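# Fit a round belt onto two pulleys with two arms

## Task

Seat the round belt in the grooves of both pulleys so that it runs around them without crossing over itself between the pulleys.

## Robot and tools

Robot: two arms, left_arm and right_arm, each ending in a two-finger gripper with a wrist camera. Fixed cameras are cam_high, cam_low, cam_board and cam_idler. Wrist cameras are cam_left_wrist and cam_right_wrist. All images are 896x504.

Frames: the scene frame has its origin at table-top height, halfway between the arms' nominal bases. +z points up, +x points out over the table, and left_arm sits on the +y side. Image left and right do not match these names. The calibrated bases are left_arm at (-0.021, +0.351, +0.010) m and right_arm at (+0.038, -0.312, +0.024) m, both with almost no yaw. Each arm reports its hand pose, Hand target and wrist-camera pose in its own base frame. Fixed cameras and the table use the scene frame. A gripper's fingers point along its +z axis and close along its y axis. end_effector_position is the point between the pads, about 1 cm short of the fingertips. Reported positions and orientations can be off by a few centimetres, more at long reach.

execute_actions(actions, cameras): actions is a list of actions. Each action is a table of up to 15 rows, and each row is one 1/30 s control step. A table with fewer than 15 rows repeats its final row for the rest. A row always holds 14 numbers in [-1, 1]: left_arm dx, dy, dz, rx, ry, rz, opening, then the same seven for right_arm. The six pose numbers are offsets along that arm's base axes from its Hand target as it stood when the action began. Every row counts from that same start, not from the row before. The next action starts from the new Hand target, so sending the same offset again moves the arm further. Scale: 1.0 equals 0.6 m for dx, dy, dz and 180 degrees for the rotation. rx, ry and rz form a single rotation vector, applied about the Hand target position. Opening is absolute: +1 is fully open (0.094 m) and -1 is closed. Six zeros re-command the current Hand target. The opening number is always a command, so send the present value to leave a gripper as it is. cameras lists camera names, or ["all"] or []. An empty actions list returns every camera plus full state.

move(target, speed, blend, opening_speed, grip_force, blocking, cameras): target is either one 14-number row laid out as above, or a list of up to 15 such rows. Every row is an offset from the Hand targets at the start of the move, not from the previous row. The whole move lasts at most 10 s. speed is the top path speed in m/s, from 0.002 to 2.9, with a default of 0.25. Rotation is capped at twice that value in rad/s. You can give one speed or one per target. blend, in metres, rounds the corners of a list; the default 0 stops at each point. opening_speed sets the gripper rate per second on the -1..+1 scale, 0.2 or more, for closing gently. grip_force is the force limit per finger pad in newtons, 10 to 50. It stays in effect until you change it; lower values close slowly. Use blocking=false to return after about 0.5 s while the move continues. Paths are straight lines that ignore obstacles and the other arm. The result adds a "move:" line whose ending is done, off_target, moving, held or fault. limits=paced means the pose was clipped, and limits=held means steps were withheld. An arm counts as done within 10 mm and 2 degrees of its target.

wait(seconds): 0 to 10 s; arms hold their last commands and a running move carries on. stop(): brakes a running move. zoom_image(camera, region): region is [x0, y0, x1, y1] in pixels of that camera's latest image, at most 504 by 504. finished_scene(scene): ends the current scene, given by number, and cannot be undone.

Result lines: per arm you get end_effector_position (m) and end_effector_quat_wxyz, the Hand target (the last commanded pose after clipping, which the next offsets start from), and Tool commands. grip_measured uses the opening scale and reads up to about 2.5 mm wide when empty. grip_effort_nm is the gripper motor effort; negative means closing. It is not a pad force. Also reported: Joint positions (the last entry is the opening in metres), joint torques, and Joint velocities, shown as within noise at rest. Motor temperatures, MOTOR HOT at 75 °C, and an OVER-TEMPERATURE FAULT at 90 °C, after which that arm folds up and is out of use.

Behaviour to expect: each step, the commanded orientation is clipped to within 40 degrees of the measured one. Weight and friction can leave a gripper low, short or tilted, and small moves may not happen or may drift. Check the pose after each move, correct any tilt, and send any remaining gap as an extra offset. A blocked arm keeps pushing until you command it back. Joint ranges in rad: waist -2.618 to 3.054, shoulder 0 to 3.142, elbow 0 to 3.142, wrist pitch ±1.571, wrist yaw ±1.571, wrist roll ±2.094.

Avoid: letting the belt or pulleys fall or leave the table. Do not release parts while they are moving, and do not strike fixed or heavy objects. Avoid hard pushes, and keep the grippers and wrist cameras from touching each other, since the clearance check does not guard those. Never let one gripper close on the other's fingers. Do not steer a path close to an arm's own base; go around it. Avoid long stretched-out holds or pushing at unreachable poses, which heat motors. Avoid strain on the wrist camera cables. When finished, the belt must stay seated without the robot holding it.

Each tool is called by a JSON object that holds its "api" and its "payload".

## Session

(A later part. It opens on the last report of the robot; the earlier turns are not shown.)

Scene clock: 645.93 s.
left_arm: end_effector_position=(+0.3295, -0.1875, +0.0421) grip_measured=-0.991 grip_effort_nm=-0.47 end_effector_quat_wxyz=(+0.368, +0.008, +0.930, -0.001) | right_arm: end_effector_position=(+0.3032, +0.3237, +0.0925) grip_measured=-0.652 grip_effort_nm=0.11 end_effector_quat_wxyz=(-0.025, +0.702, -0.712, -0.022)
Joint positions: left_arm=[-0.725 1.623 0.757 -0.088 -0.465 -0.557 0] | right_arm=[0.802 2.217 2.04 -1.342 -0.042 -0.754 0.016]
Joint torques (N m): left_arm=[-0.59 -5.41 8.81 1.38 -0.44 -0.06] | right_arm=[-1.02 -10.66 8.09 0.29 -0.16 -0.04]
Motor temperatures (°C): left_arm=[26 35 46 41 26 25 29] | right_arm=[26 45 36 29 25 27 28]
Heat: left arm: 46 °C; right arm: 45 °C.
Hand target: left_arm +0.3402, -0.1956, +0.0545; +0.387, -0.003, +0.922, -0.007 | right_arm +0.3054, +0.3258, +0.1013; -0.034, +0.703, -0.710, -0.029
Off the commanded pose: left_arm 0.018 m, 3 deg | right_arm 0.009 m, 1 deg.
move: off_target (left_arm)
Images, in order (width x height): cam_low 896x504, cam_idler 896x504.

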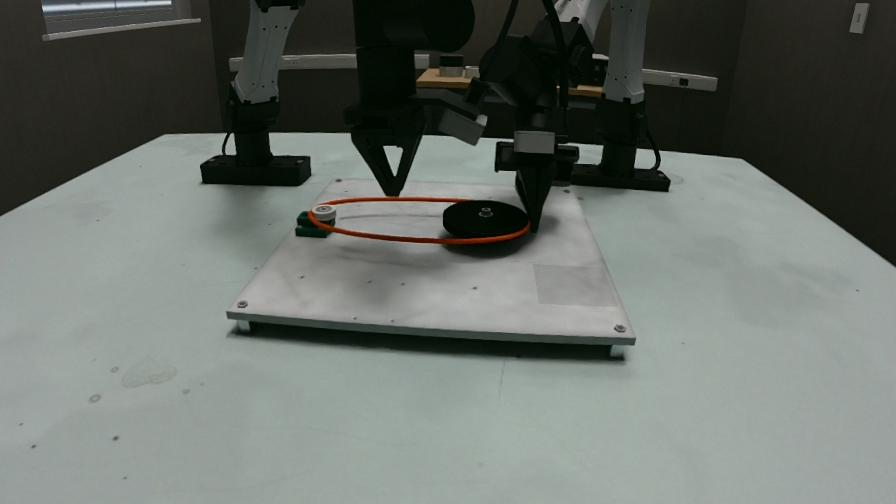

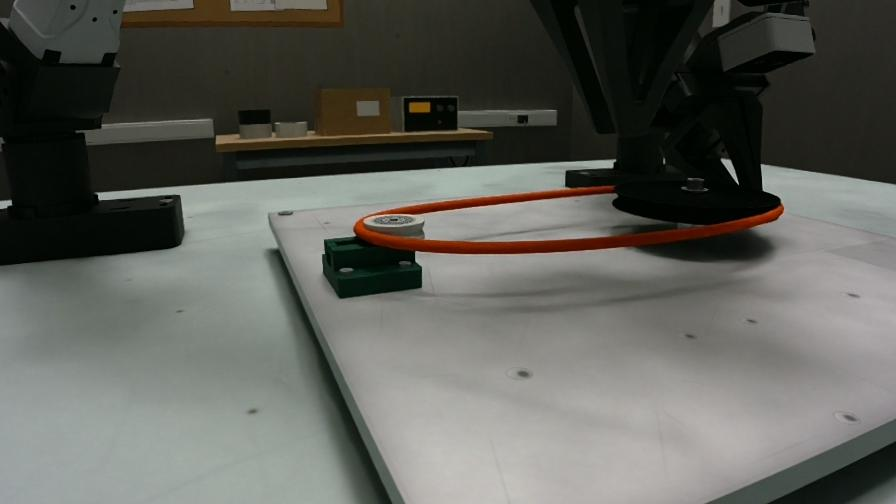

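{"api": "move", "payload": {"target": [[0,0,0,0,0,0,-1,-0.07,-0.09,0.02,0.126,-0.126,-0.488,-1],[0,0,0,0,0,0,-1,-0.072,-0.09,-0.11,0.126,-0.126,-0.488,-1],[0,0,0,0,0,0,-1,-0.07,-0.18,-0.113,0.126,-0.126,-0.488,-1],[0,0,0,0,0,0,-1,-0.07,-0.255,-0.128,0.126,-0.126,-0.488,-1]], "speed": 0.15, "blend": [0,0.0,0.01,0], "cameras": ["cam_idler","cam_low","cam_board"]}}

{"api": "zoom_image", "payload": {"camera": "cam_idler", "region": [580, 160, 820, 290]}}

{"api": "zoom_image", "payload": {"camera": "cam_idler", "region": [280, 150, 480, 290]}}

Scene clock: 659.27 s.
left_arm: end_effector_position=(+0.3295, -0.1875, +0.0421) grip_measured=-0.991 grip_effort_nm=-0.47 end_effector_quat_wxyz=(+0.368, +0.008, +0.930, -0.001) | right_arm: end_effector_position=(+0.2655, +0.2271, +0.0396) grip_measured=-0.990 grip_effort_nm=-0.52 end_effector_quat_wxyz=(+0.297, -0.014, +0.950, +0.094)
Joint positions: left_arm=[-0.725 1.623 0.757 -0.088 -0.465 -0.557 0] | right_arm=[0.86 1.511 0.707 -0.205 0.31 0.741 0]
Joint torques (N m): left_arm=[-0.59 -5.41 8.8 1.38 -0.44 -0.06] | right_arm=[-4.07 -5.98 3.21 0.32 1.41 -0.03]
Heat: left arm: 46 °C; right arm: 45 °C.
Hand target: left_arm +0.3402, -0.1956, +0.0545; +0.387, -0.003, +0.922, -0.007 | right_arm +0.2635, +0.1729, +0.0246; +0.293, +0.005, +0.956, -0.001
Off the commanded pose: left_arm 0.018 m, 3 deg | right_arm 0.056 m, 11 deg.
move: off_target (left_arm, right_arm)
Images, in order (width x height): cam_low 896x504, cam_board 896x504, cam_idler 896x504.

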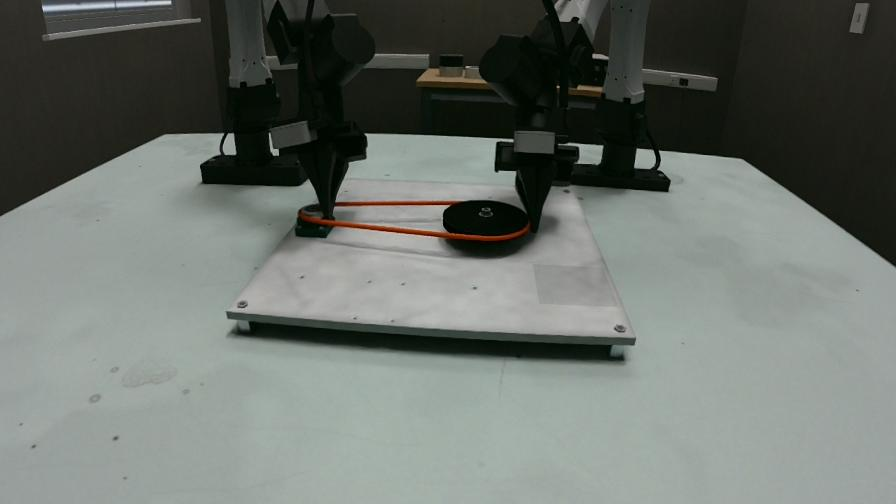

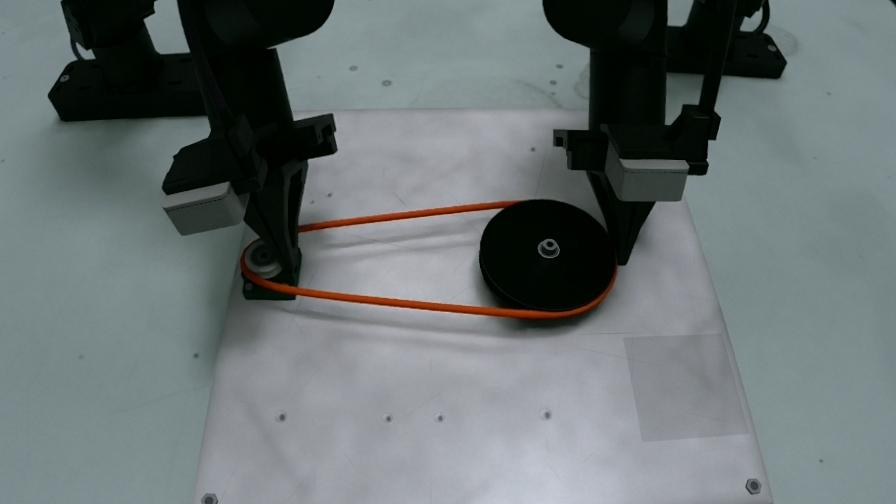

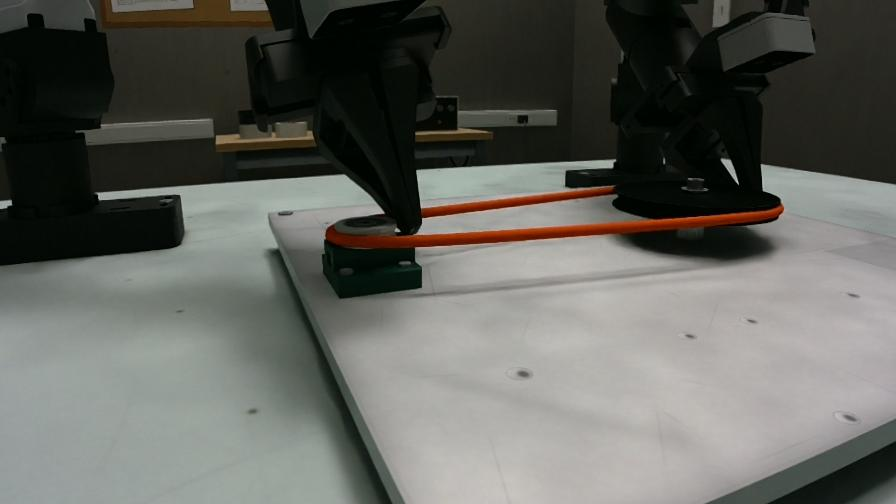

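Scaled by 2.100 from the camera's 896x504 image, which has a finer 1280x720 frame.

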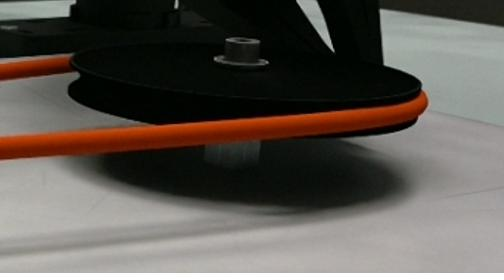

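Scaled by 2.520 from the camera's 896x504 image, which has a finer 1280x720 frame.

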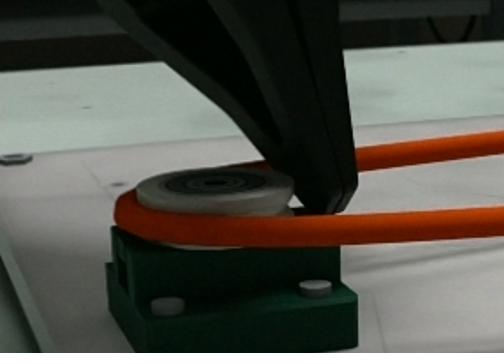

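{"api": "move", "payload": {"target": [[0,0,0,0,0,0,-1,-0.003,-0.045,-0.008,0,0,0,-1]], "speed": 0.05, "cameras": ["cam_idler","cam_low"]}}

{"api": "zoom_image", "payload": {"camera": "cam_idler", "region": [580, 160, 820, 290]}}

{"api": "zoom_image", "payload": {"camera": "cam_idler", "region": [280, 150, 480, 290]}}

{"api": "zoom_image", "payload": {"camera": "cam_low", "region": [420, 180, 560, 260]}}

Scene clock: 661.70 s.
left_arm: end_effector_position=(+0.3295, -0.1875, +0.0421) grip_measured=-0.991 grip_effort_nm=-0.47 end_effector_quat_wxyz=(+0.368, +0.008, +0.930, -0.001) | right_arm: end_effector_position=(+0.2627, +0.1533, +0.0234) grip_measured=-0.990 grip_effort_nm=-0.52 end_effector_quat_wxyz=(+0.294, +0.005, +0.956, +0.013)
Joint positions: left_arm=[-0.725 1.623 0.757 -0.088 -0.465 -0.557 0] | right_arm=[0.736 1.416 0.58 -0.252 0.369 0.654 0]
Joint torques (N m): left_arm=[-0.59 -5.41 8.8 1.37 -0.44 -0.06] | right_arm=[-0.77 -3.64 5.23 1.19 0.53 0.04]
Heat: left arm: 46 °C; right arm: 45 °C.
Hand target: left_arm +0.3402, -0.1956, +0.0545; +0.387, -0.003, +0.922, -0.007 | right_arm +0.2618, +0.1459, +0.0198; +0.293, +0.005, +0.956, -0.001
Off the commanded pose: left_arm 0.018 m, 3 deg | right_arm 0.008 m, 2 deg.
move: off_target (left_arm)
Images, in order (width x height): cam_low 896x504, cam_idler 896x504.

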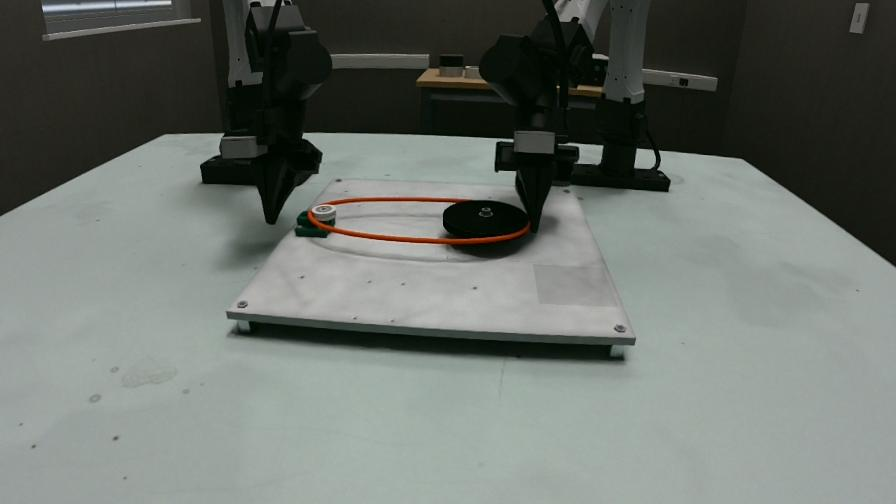

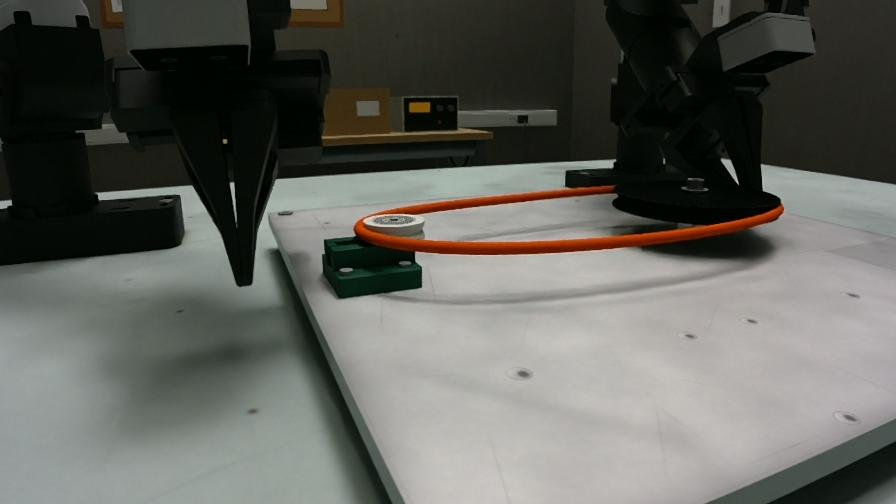

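Scaled by 2.100 from the camera's 896x504 image, which has a finer 1280x720 frame.

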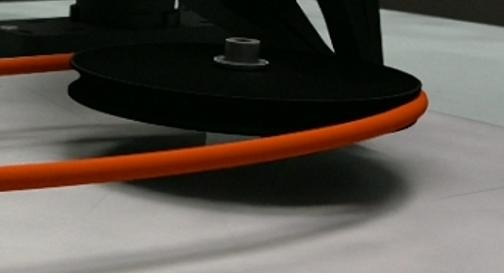

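Scaled by 2.520 from the camera's 896x504 image, which has a finer 1280x720 frame.

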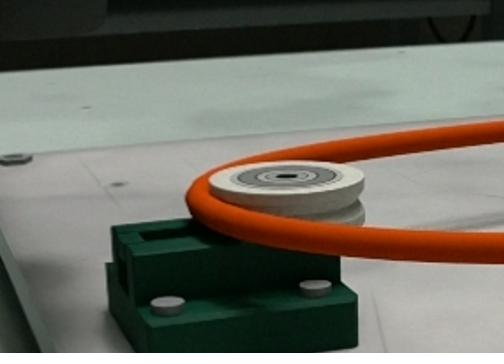

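Scaled by 3.600 from the camera's 896x504 image, which has a finer 1280x720 frame.

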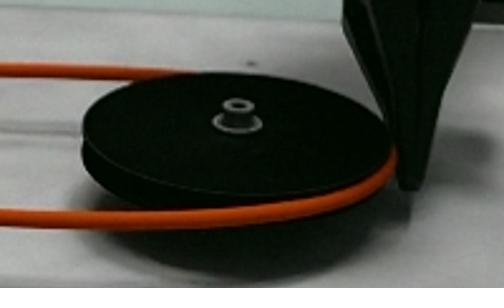

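{"api": "move", "payload": {"target": [[0,0,0,0,0,0,-1,0,-0.01,0.14,0,0,0,-1],[0,0,0,0,0,0,-1,0.003,0.2,0.14,0,0,0,-1],[0,0,0,0,0,0,-1,0.002,0.2,0.022,0,0,0,-1],[0,0,0,0,0,0,-1,0.003,0.045,0.008,0,0,0,-1],[0.05,0.002,0,0,0,0,-1,0.003,0.045,0.008,0,0,0,-1],[0.085,-0.026,0,0,0,0,-1,0.003,0.045,0.008,0,0,0,-1]], "speed": [0.2,0.2,0.15,0.12,0.06,0.06], "blend": [0.01,0.01,0,0,0.005,0], "cameras": ["cam_idler","cam_low","cam_board"]}}

{"api": "zoom_image", "payload": {"camera": "cam_idler", "region": [580, 160, 820, 290]}}

{"api": "zoom_image", "payload": {"camera": "cam_low", "region": [420, 180, 560, 260]}}

Scene clock: 671.20 s.
left_arm: end_effector_position=(+0.3862, -0.1917, +0.0499) grip_measured=-0.991 grip_effort_nm=-0.46 end_effector_quat_wxyz=(+0.383, -0.011, +0.923, +0.021) | right_arm: end_effector_position=(+0.2659, +0.1780, +0.0275) grip_measured=-0.990 grip_effort_nm=-0.52 end_effector_quat_wxyz=(+0.296, +0.007, +0.955, +0.006)
Joint positions: left_arm=[-0.65 1.784 0.956 -0.095 -0.485 -0.509 0] | right_arm=[0.812 1.499 0.674 -0.299 0.418 0.73 0]
Joint torques (N m): left_arm=[-1.46 -6.24 8.43 1.49 0.21 0.06] | right_arm=[-0.47 -4.97 4.85 1.13 0.4 0.09]
Heat: left arm: 46 °C; right arm: 43 °C.
Hand target: left_arm +0.3911, -0.2113, +0.0546; +0.388, -0.003, +0.922, -0.007 | right_arm +0.2635, +0.1728, +0.0245; +0.293, +0.005, +0.956, -0.002
Off the commanded pose: left_arm 0.021 m, 3 deg | right_arm 0.006 m, 1 deg.
move: off_target (left_arm)
Images, in order (width x height): cam_low 896x504, cam_board 896x504, cam_idler 896x504.

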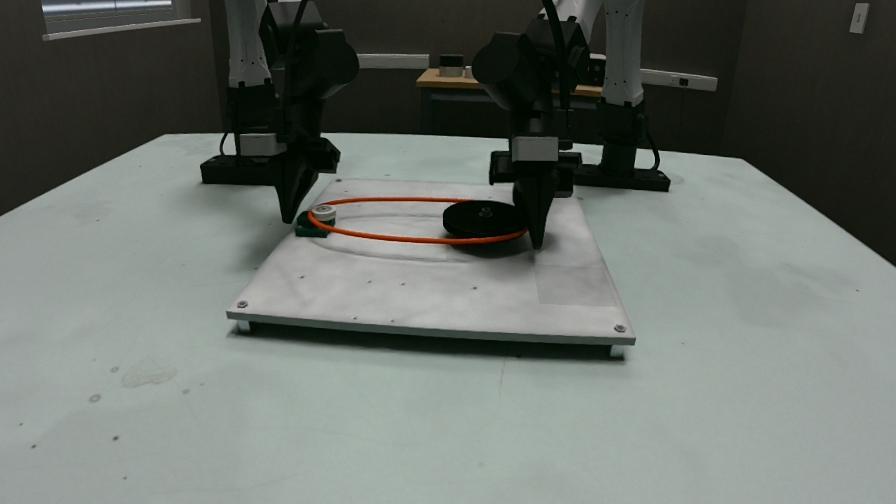

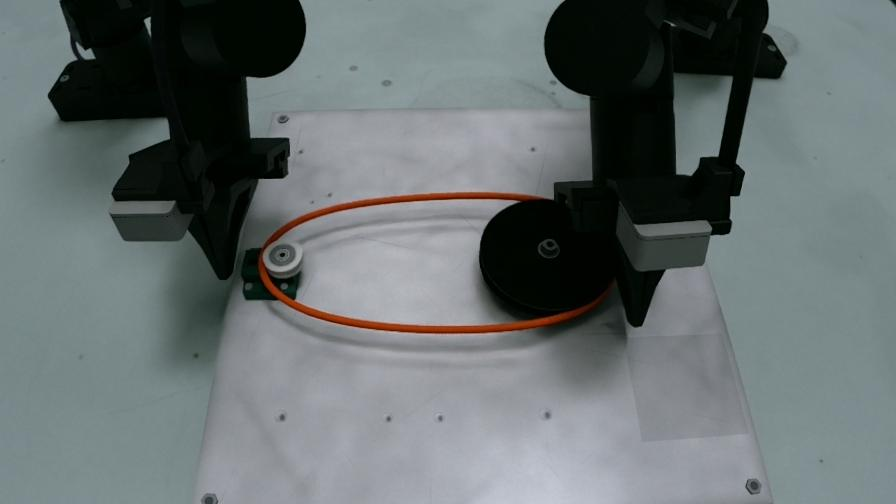

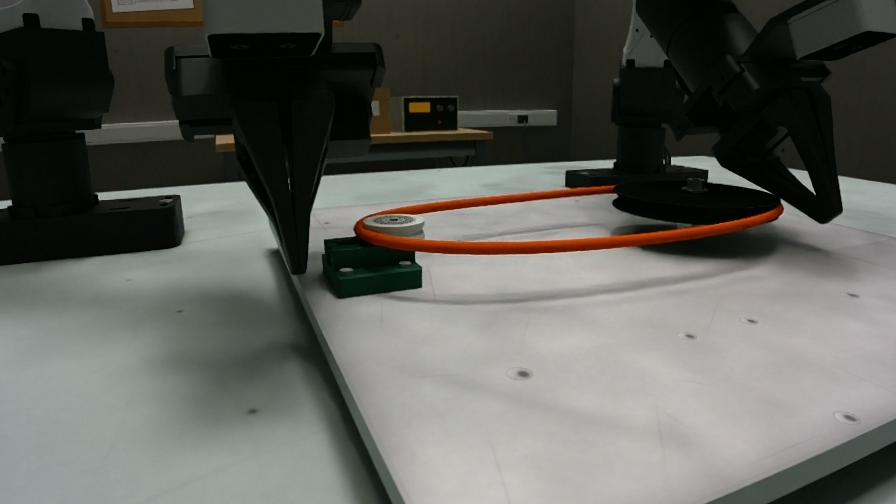

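Scaled by 2.100 from the camera's 896x504 image, which has a finer 1280x720 frame.

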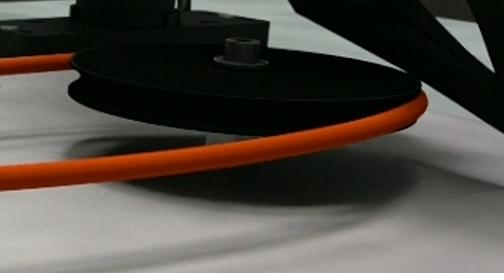

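Scaled by 3.600 from the camera's 896x504 image, which has a finer 1280x720 frame.

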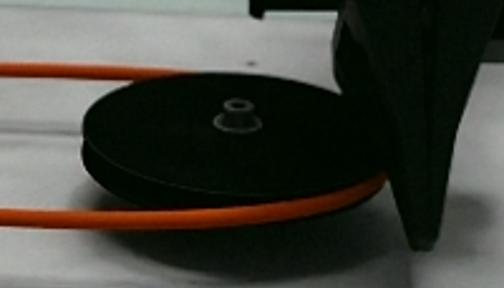

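{"api": "move", "payload": {"target": [[0.01,-0.03,-0.006,0,0,0,-1,0,0,0.13,0,0,0,-1],[0.015,-0.06,-0.012,0,0,0,-1,0,0.155,0.13,0,0,0,-1],[0.015,-0.06,-0.012,0,0,0,-1,-0.002,0.155,0.015,0,0,0,-1],[0.015,-0.06,-0.012,0,0,0,-1,0,0.07,0.012,0,0,0,-1],[0.015,-0.06,-0.012,0,0,0,-1,0,0,0,0,0,0,-1]], "speed": [0.1,0.15,0.15,0.12,0.06], "blend": [0,0.01,0,0,0], "cameras": ["cam_idler","cam_low","cam_board"]}}

{"api": "zoom_image", "payload": {"camera": "cam_idler", "region": [580, 160, 820, 290]}}

{"api": "zoom_image", "payload": {"camera": "cam_low", "region": [420, 180, 560, 260]}}

Scene clock: 677.50 s.
left_arm: end_effector_position=(+0.4050, -0.2427, +0.0559) grip_measured=-0.991 grip_effort_nm=-0.45 end_effector_quat_wxyz=(+0.402, -0.009, +0.916, -0.012) | right_arm: end_effector_position=(+0.2638, +0.2279, +0.0391) grip_measured=-0.990 grip_effort_nm=-0.51 end_effector_quat_wxyz=(+0.295, -0.017, +0.951, +0.095)
Joint positions: left_arm=[-0.714 1.897 1.101 -0.078 -0.489 -0.552 0] | right_arm=[0.863 1.51 0.707 -0.208 0.304 0.74 0]
Joint torques (N m): left_arm=[-1.13 -6.56 7.45 1.03 -0.14 -0.06] | right_arm=[-4.22 -5.82 3.43 0.34 1.49 -0.03]
Heat: left arm: 45 °C; right arm: 42 °C.
Hand target: left_arm +0.4001, -0.2471, +0.0473; +0.387, -0.003, +0.922, -0.007 | right_arm +0.2635, +0.1729, +0.0246; +0.293, +0.005, +0.956, -0.002
Off the commanded pose: left_arm 0.011 m, 2 deg | right_arm 0.057 m, 11 deg.
move: off_target (left_arm, right_arm)
Images, in order (width x height): cam_low 896x504, cam_board 896x504, cam_idler 896x504.

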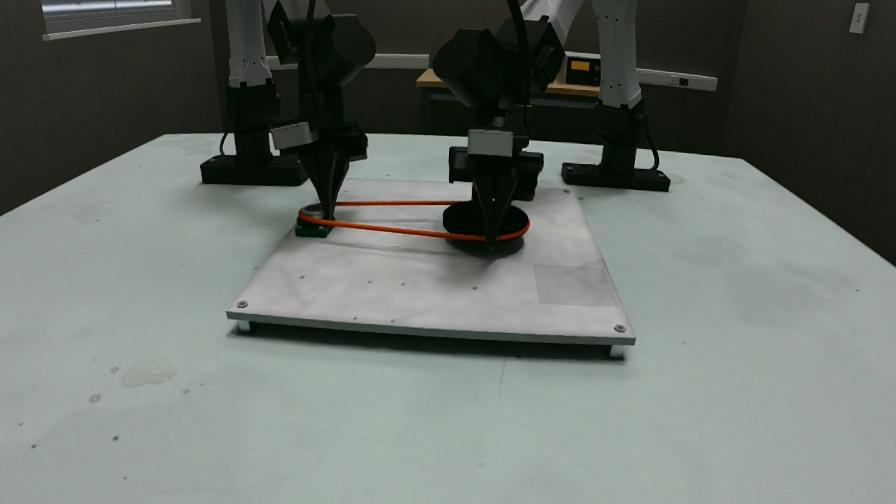

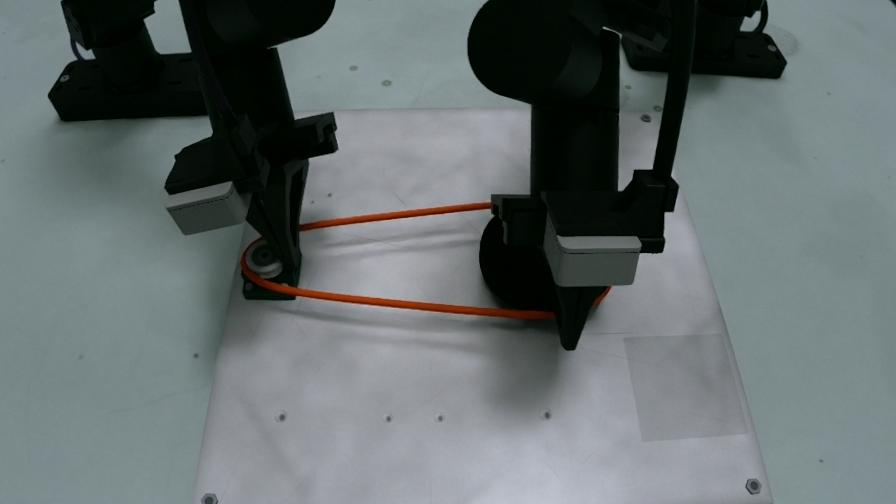

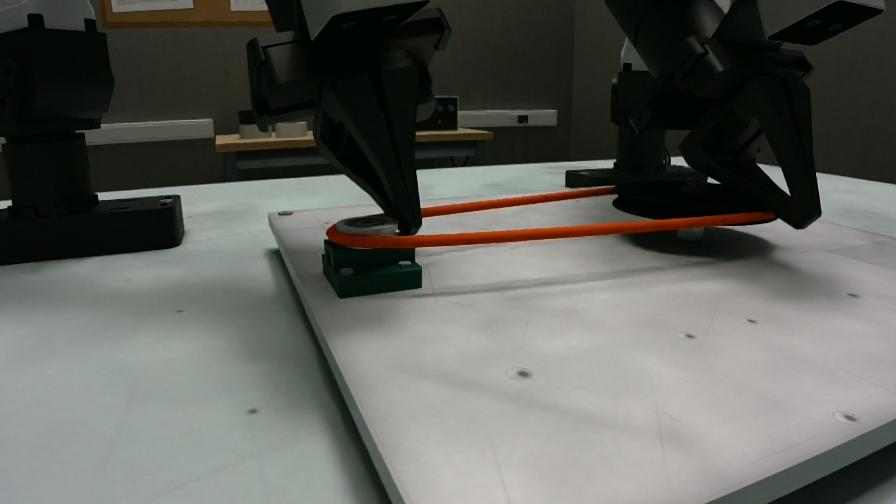

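Scaled by 2.100 from the camera's 896x504 image, which has a finer 1280x720 frame.

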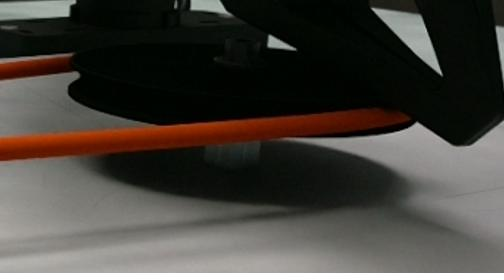

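Scaled by 3.600 from the camera's 896x504 image, which has a finer 1280x720 frame.

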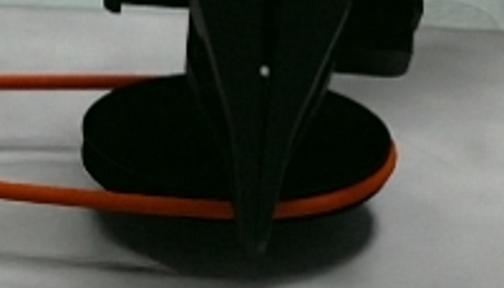

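{"api": "move", "payload": {"target": [[0.0,-0.03,0,0,0,0,-1,0,0,0,0,0,0,-1],[0.0,-0.03,0,0,0,0,-1,0,0.13,0.008,0,0,0,-1]], "speed": 0.05, "cameras": ["cam_idler","cam_low","cam_board"]}}

{"api": "zoom_image", "payload": {"camera": "cam_idler", "region": [580, 160, 820, 290]}}

{"api": "zoom_image", "payload": {"camera": "cam_low", "region": [420, 180, 560, 260]}}

{"api": "zoom_image", "payload": {"camera": "cam_idler", "region": [280, 150, 480, 290]}}

Scene clock: 681.13 s.
left_arm: end_effector_position=(+0.4059, -0.2592, +0.0556) grip_measured=-0.991 grip_effort_nm=-0.46 end_effector_quat_wxyz=(+0.403, -0.009, +0.915, -0.010) | right_arm: end_effector_position=(+0.2598, +0.2475, +0.0256) grip_measured=-0.990 grip_effort_nm=-0.51 end_effector_quat_wxyz=(+0.285, +0.001, +0.959, +0.003)
Joint positions: left_arm=[-0.748 1.94 1.161 -0.11 -0.516 -0.581 0] | right_arm=[0.982 1.713 0.912 -0.418 0.468 0.898 0]
Joint torques (N m): left_arm=[-1.32 -6.95 7.69 0.97 -0.1 -0.09] | right_arm=[0.28 -5.18 7.73 0.85 0.63 0.2]
Heat: left arm: 45 °C; right arm: 41 °C.
Hand target: left_arm +0.4001, -0.2652, +0.0473; +0.388, -0.003, +0.922, -0.007 | right_arm +0.2635, +0.2508, +0.0294; +0.293, +0.005, +0.956, -0.002
Off the commanded pose: left_arm 0.012 m, 2 deg | right_arm 0.006 m, 1 deg.
move: off_target (left_arm)
Images, in order (width x height): cam_low 896x504, cam_board 896x504, cam_idler 896x504.

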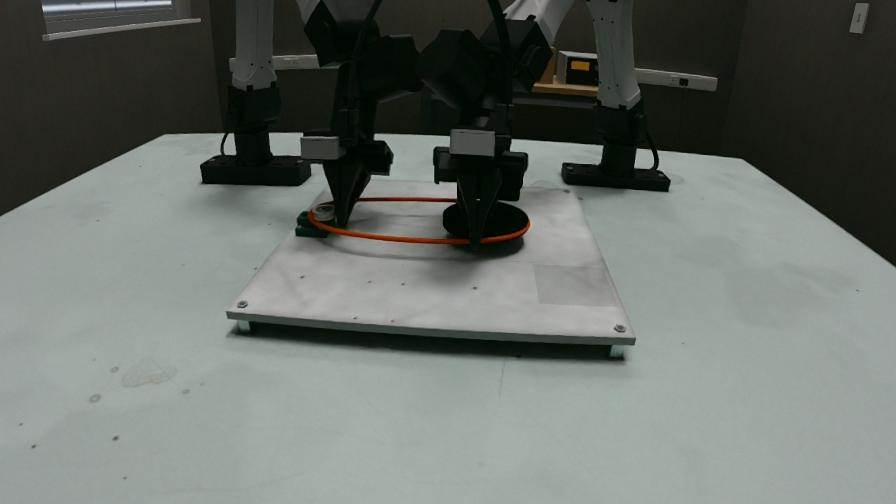

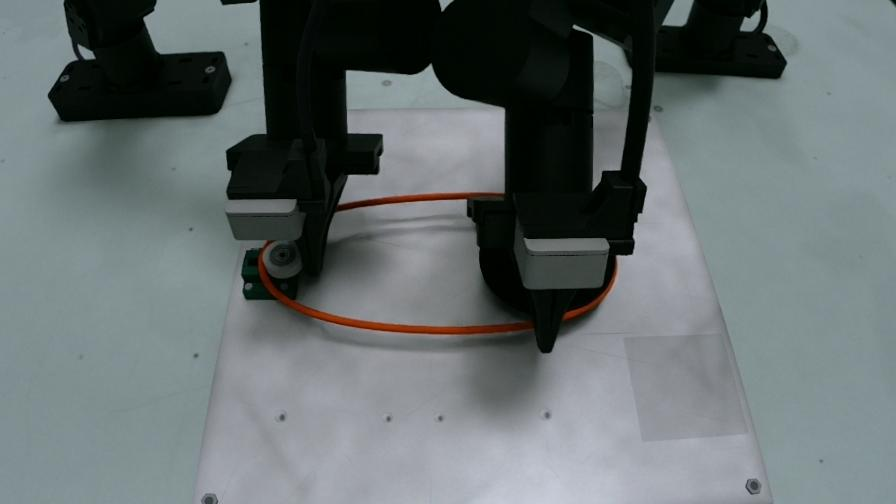

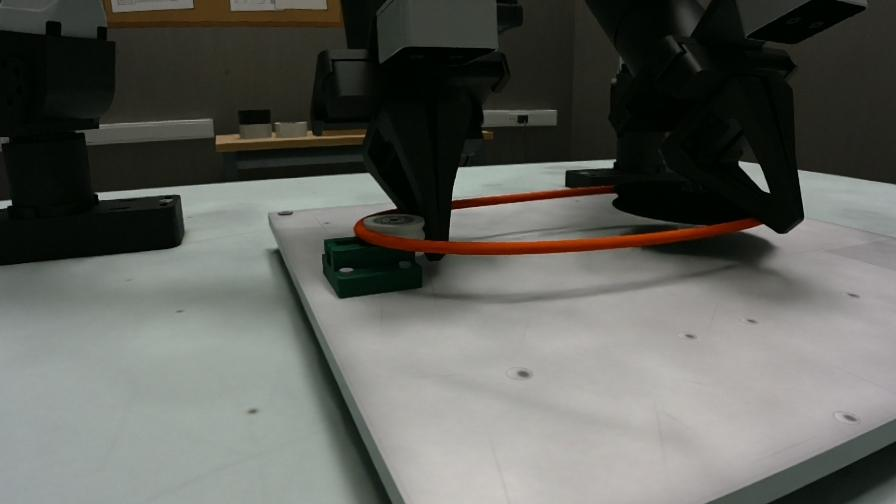

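Scaled by 2.100 from the camera's 896x504 image, which has a finer 1280x720 frame.

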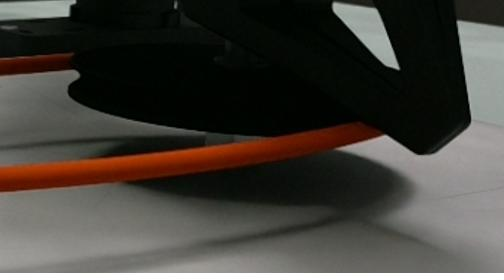

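Scaled by 3.600 from the camera's 896x504 image, which has a finer 1280x720 frame.

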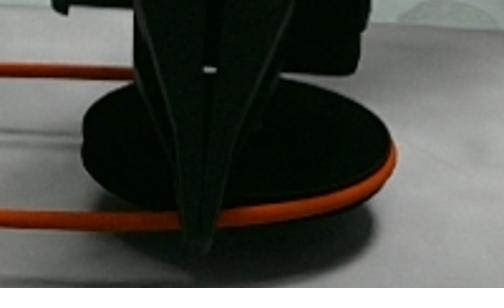

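Scaled by 2.520 from the camera's 896x504 image, which has a finer 1280x720 frame.

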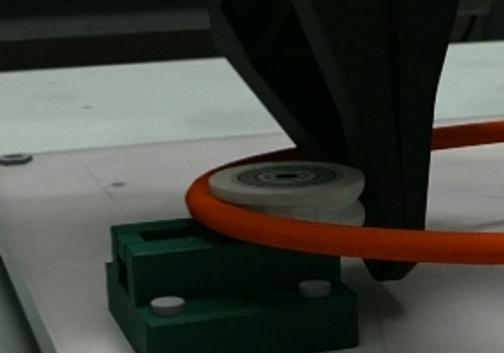

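{"api": "move", "payload": {"target": [[0,0,0,0,0,0,-1,0,0,-0.005,-0.04,0,0,-1],[0,0,0,0,0,0,-1,0,-0.07,-0.01,-0.06,0,0,-1],[0,0,0,0,0,0,-1,0,-0.13,-0.03,-0.1,0,0,-1]], "speed": 0.07, "cameras": ["cam_idler"]}}

{"api": "zoom_image", "payload": {"camera": "cam_idler", "region": [280, 150, 480, 290]}}

Scene clock: 682.47 s.
left_arm: end_effector_position=(+0.4059, -0.2592, +0.0556) grip_measured=-0.991 grip_effort_nm=-0.46 end_effector_quat_wxyz=(+0.403, -0.009, +0.915, -0.010) | right_arm: end_effector_position=(+0.2599, +0.2486, +0.0251) grip_measured=-0.990 grip_effort_nm=-0.51 end_effector_quat_wxyz=(+0.285, -0.003, +0.959, -0.005)
Joint positions: left_arm=[-0.748 1.94 1.161 -0.11 -0.516 -0.581 0] | right_arm=[0.988 1.727 0.928 -0.435 0.478 0.899 0]
Joint torques (N m): left_arm=[-1.32 -6.95 7.69 0.97 -0.1 -0.09] | right_arm=[-0.34 -6.49 5.65 0.95 0.37 0.09]
Heat: left arm: 45 °C; right arm: 41 °C.
Hand target: left_arm +0.4001, -0.2652, +0.0473; +0.388, -0.003, +0.922, -0.007 | right_arm +0.2598, +0.2485, +0.0251; +0.285, -0.003, +0.959, -0.005 (not the last commanded pose)
Off the commanded pose: left_arm 0.012 m, 2 deg | right_arm 0.077 m, 17 deg.
move: held (right_arm; a check stopped the path), off_target (left_arm); path passed 0 of 3 targets; limits=held
pose unreachable (right arm): on one or more control steps of this call, first in action 0 (counted from 0), this arm could not follow its commanded pose, so it was not sent that pose on those steps. It may still have moved: this result reports where it is.
cause: moving toward the commanded pose would bring a part of the arm too close to another arm (this arm's wrist (the part past joint 4) and the left arm's wrist (the part past joint 4), along the way the arms are being sent, or toward where that arm still pushes).
Images, in order (width x height): cam_idler 896x504.

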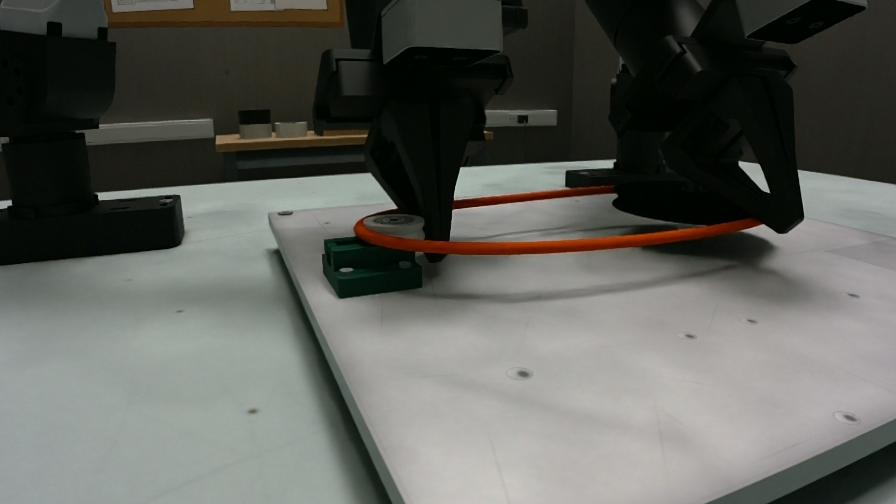

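Scaled by 2.520 from the camera's 896x504 image, which has a finer 1280x720 frame.

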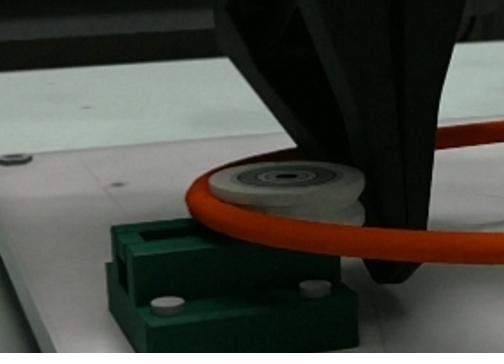

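{"api": "move", "payload": {"target": [[0.01,0.05,0,0,0,0,-1,0,0,0,0,0,0,-1],[-0.013,0.095,0.008,0,0,0,-1,0,-0.06,0,-0.05,0,0,-1],[-0.013,0.095,0.008,0,0,0,-1,0,-0.13,-0.015,-0.1,0,0,-1]], "speed": 0.08, "cameras": ["cam_idler","cam_low"]}}

{"api": "zoom_image", "payload": {"camera": "cam_idler", "region": [280, 150, 480, 290]}}

Scene clock: 686.50 s.
left_arm: end_effector_position=(+0.3998, -0.2116, +0.0540) grip_measured=-0.991 grip_effort_nm=-0.46 end_effector_quat_wxyz=(+0.399, -0.013, +0.917, -0.005) | right_arm: end_effector_position=(+0.2581, +0.2338, +0.0199) grip_measured=-0.990 grip_effort_nm=-0.51 end_effector_quat_wxyz=(+0.284, -0.058, +0.956, -0.046)
Joint positions: left_arm=[-0.661 1.829 1.001 -0.041 -0.467 -0.516 0] | right_arm=[0.982 1.723 0.901 -0.448 0.509 0.782 0]
Joint torques (N m): left_arm=[0.55 -9.69 4.15 1.19 0.1 0.24] | right_arm=[-4.7 -6.61 2.51 -0.36 1.7 0.06]
Heat: left arm: 44 °C; right arm: 41 °C.
Hand target: left_arm +0.3924, -0.2082, +0.0521; +0.388, -0.003, +0.922, -0.007 | right_arm +0.2598, +0.1704, +0.0161; +0.281, -0.047, +0.946, -0.155
Off the commanded pose: left_arm 0.008 m, 2 deg | right_arm 0.063 m, 13 deg.
move: off_target (right_arm)
Images, in order (width x height): cam_low 896x504, cam_idler 896x504.

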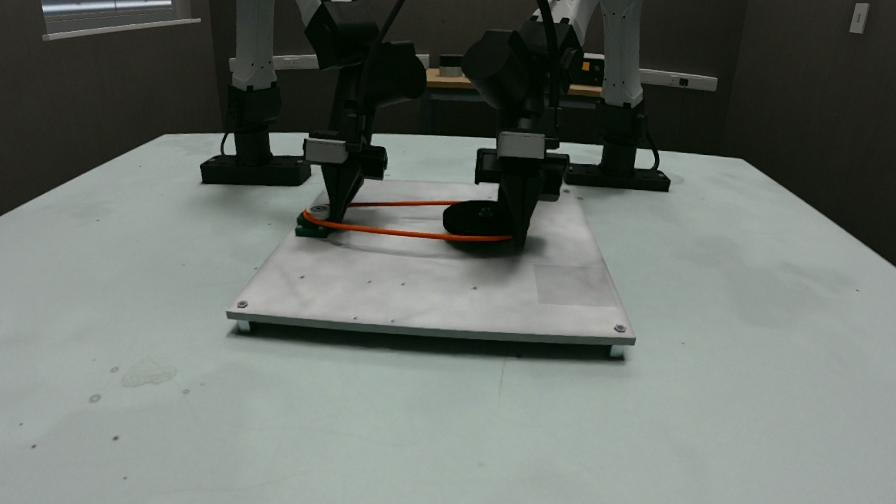

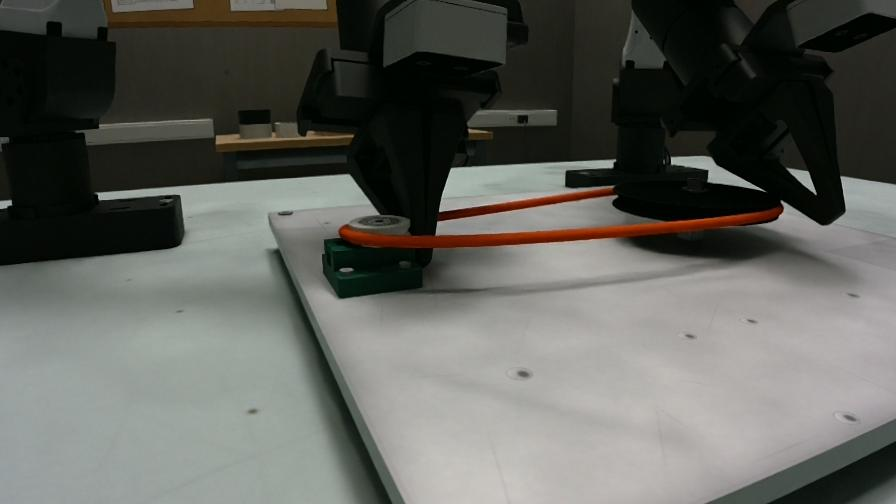

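Scaled by 2.520 from the camera's 896x504 image, which has a finer 1280x720 frame.

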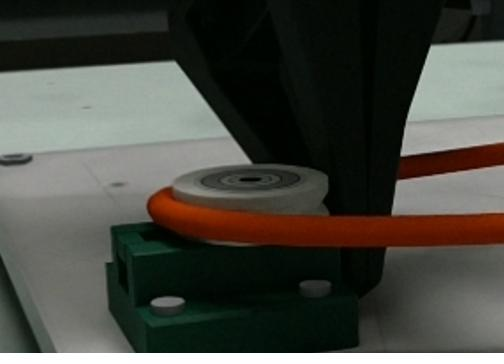

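{"api": "move", "payload": {"target": [[0,0,0,0,0,0,-1,0.004,0.01,0.028,0,0,0,-1],[0,0,0,0,0,0,-1,0.004,-0.05,0.025,-0.03,0,0,-1],[0,0,0,0,0,0,-1,0.004,-0.1,0.012,-0.05,0,0,-1]], "speed": 0.06, "cameras": ["cam_idler","cam_low"]}}

{"api": "zoom_image", "payload": {"camera": "cam_idler", "region": [280, 150, 480, 290]}}

{"api": "zoom_image", "payload": {"camera": "cam_idler", "region": [580, 160, 820, 290]}}

Scene clock: 690.57 s.
left_arm: end_effector_position=(+0.3998, -0.2116, +0.0540) grip_measured=-0.991 grip_effort_nm=-0.46 end_effector_quat_wxyz=(+0.399, -0.013, +0.917, -0.005) | right_arm: end_effector_position=(+0.2579, +0.2310, +0.0240) grip_measured=-0.990 grip_effort_nm=-0.51 end_effector_quat_wxyz=(+0.288, -0.107, +0.951, -0.015)
Joint positions: left_arm=[-0.661 1.829 1.001 -0.041 -0.467 -0.516 0] | right_arm=[0.948 1.642 0.816 -0.349 0.443 0.633 0]
Joint torques (N m): left_arm=[0.55 -9.7 4.15 1.19 0.1 0.23] | right_arm=[-7.83 -6.99 1.8 -1.23 3.02 0.02]
Heat: left arm: 43 °C; right arm: 41 °C.
Hand target: left_arm +0.3924, -0.2082, +0.0521; +0.388, -0.003, +0.922, -0.007 | right_arm +0.2622, +0.1103, +0.0233; +0.276, -0.069, +0.931, -0.228
Off the commanded pose: left_arm 0.008 m, 2 deg | right_arm 0.121 m, 25 deg.
move: off_target (right_arm)
Images, in order (width x height): cam_low 896x504, cam_idler 896x504.

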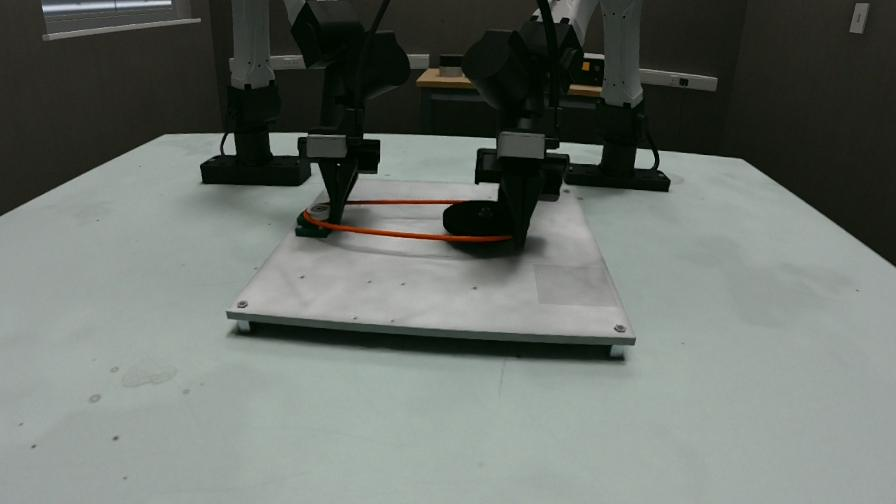

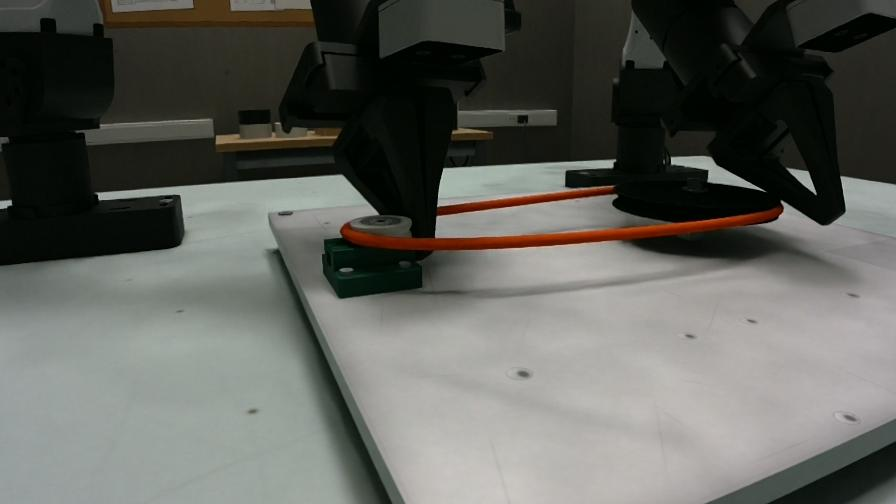

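Scaled by 2.520 from the camera's 896x504 image, which has a finer 1280x720 frame.

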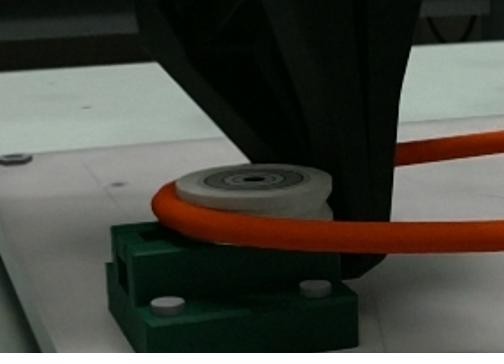

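Scaled by 2.100 from the camera's 896x504 image, which has a finer 1280x720 frame.

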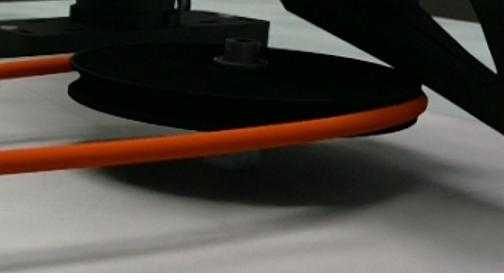

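{"api": "move", "payload": {"target": [[0,0,0,0,0,0,-1,0,0.23,0.0,0.02,0,0,-1],[0,0,0,0,0,0,-1,0,0.23,0.03,0.02,0,0,-1],[0,0,0,0,0,0,-1,0,0.13,0.02,0.02,0,0,-1],[0,0,0,0,0,0,-1,0,0.075,0.008,0.0,0,0,-1]], "speed": 0.07, "cameras": ["cam_idler"]}}

{"api": "zoom_image", "payload": {"camera": "cam_idler", "region": [280, 150, 480, 290]}}

Scene clock: 694.07 s.
left_arm: end_effector_position=(+0.3998, -0.2116, +0.0540) grip_measured=-0.991 grip_effort_nm=-0.45 end_effector_quat_wxyz=(+0.399, -0.013, +0.917, -0.005) | right_arm: end_effector_position=(+0.2597, +0.2437, +0.0256) grip_measured=-0.990 grip_effort_nm=-0.50 end_effector_quat_wxyz=(+0.268, -0.065, +0.940, -0.201)
Joint positions: left_arm=[-0.661 1.829 1.001 -0.041 -0.467 -0.516 0] | right_arm=[1.067 1.995 1.261 -0.893 0.682 0.948 0]
Joint torques (N m): left_arm=[0.57 -9.69 4.15 1.19 0.1 0.24] | right_arm=[-0.1 -7.98 5.45 0.18 0.53 0.11]
Heat: left arm: 43 °C; right arm: 41 °C.
Hand target: left_arm +0.3924, -0.2082, +0.0521; +0.388, -0.003, +0.922, -0.007 | right_arm +0.2596, +0.2435, +0.0253; +0.268, -0.065, +0.940, -0.201 (not the last commanded pose)
Off the commanded pose: left_arm 0.008 m, 2 deg | right_arm 0.088 m, 3 deg.
move: held (right_arm; a check stopped the path); path passed 1 of 4 targets; limits=held
pose unreachable (right arm): on one or more control steps of this call, first in action 0 (counted from 0), this arm could not follow its commanded pose, so it was not sent that pose on those steps. It may still have moved: this result reports where it is.
cause: moving toward the commanded pose would bring a part of the arm too close to another arm (this arm's wrist (the part past joint 4) and the left arm's wrist (the part past joint 4), 8 mm apart when this arm was first held).
Images, in order (width x height): cam_idler 896x504.

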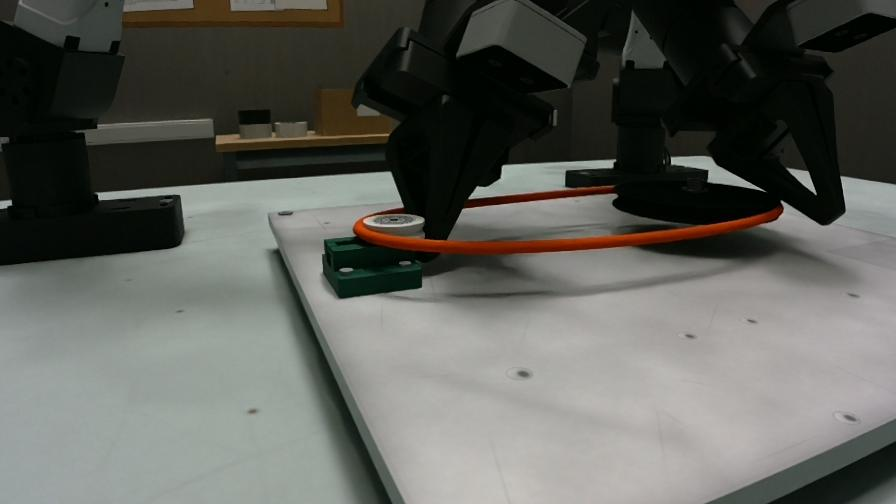

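Scaled by 2.520 from the camera's 896x504 image, which has a finer 1280x720 frame.

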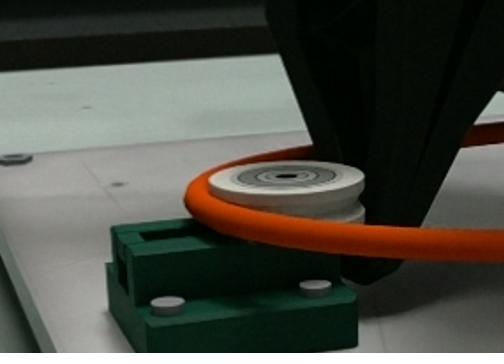

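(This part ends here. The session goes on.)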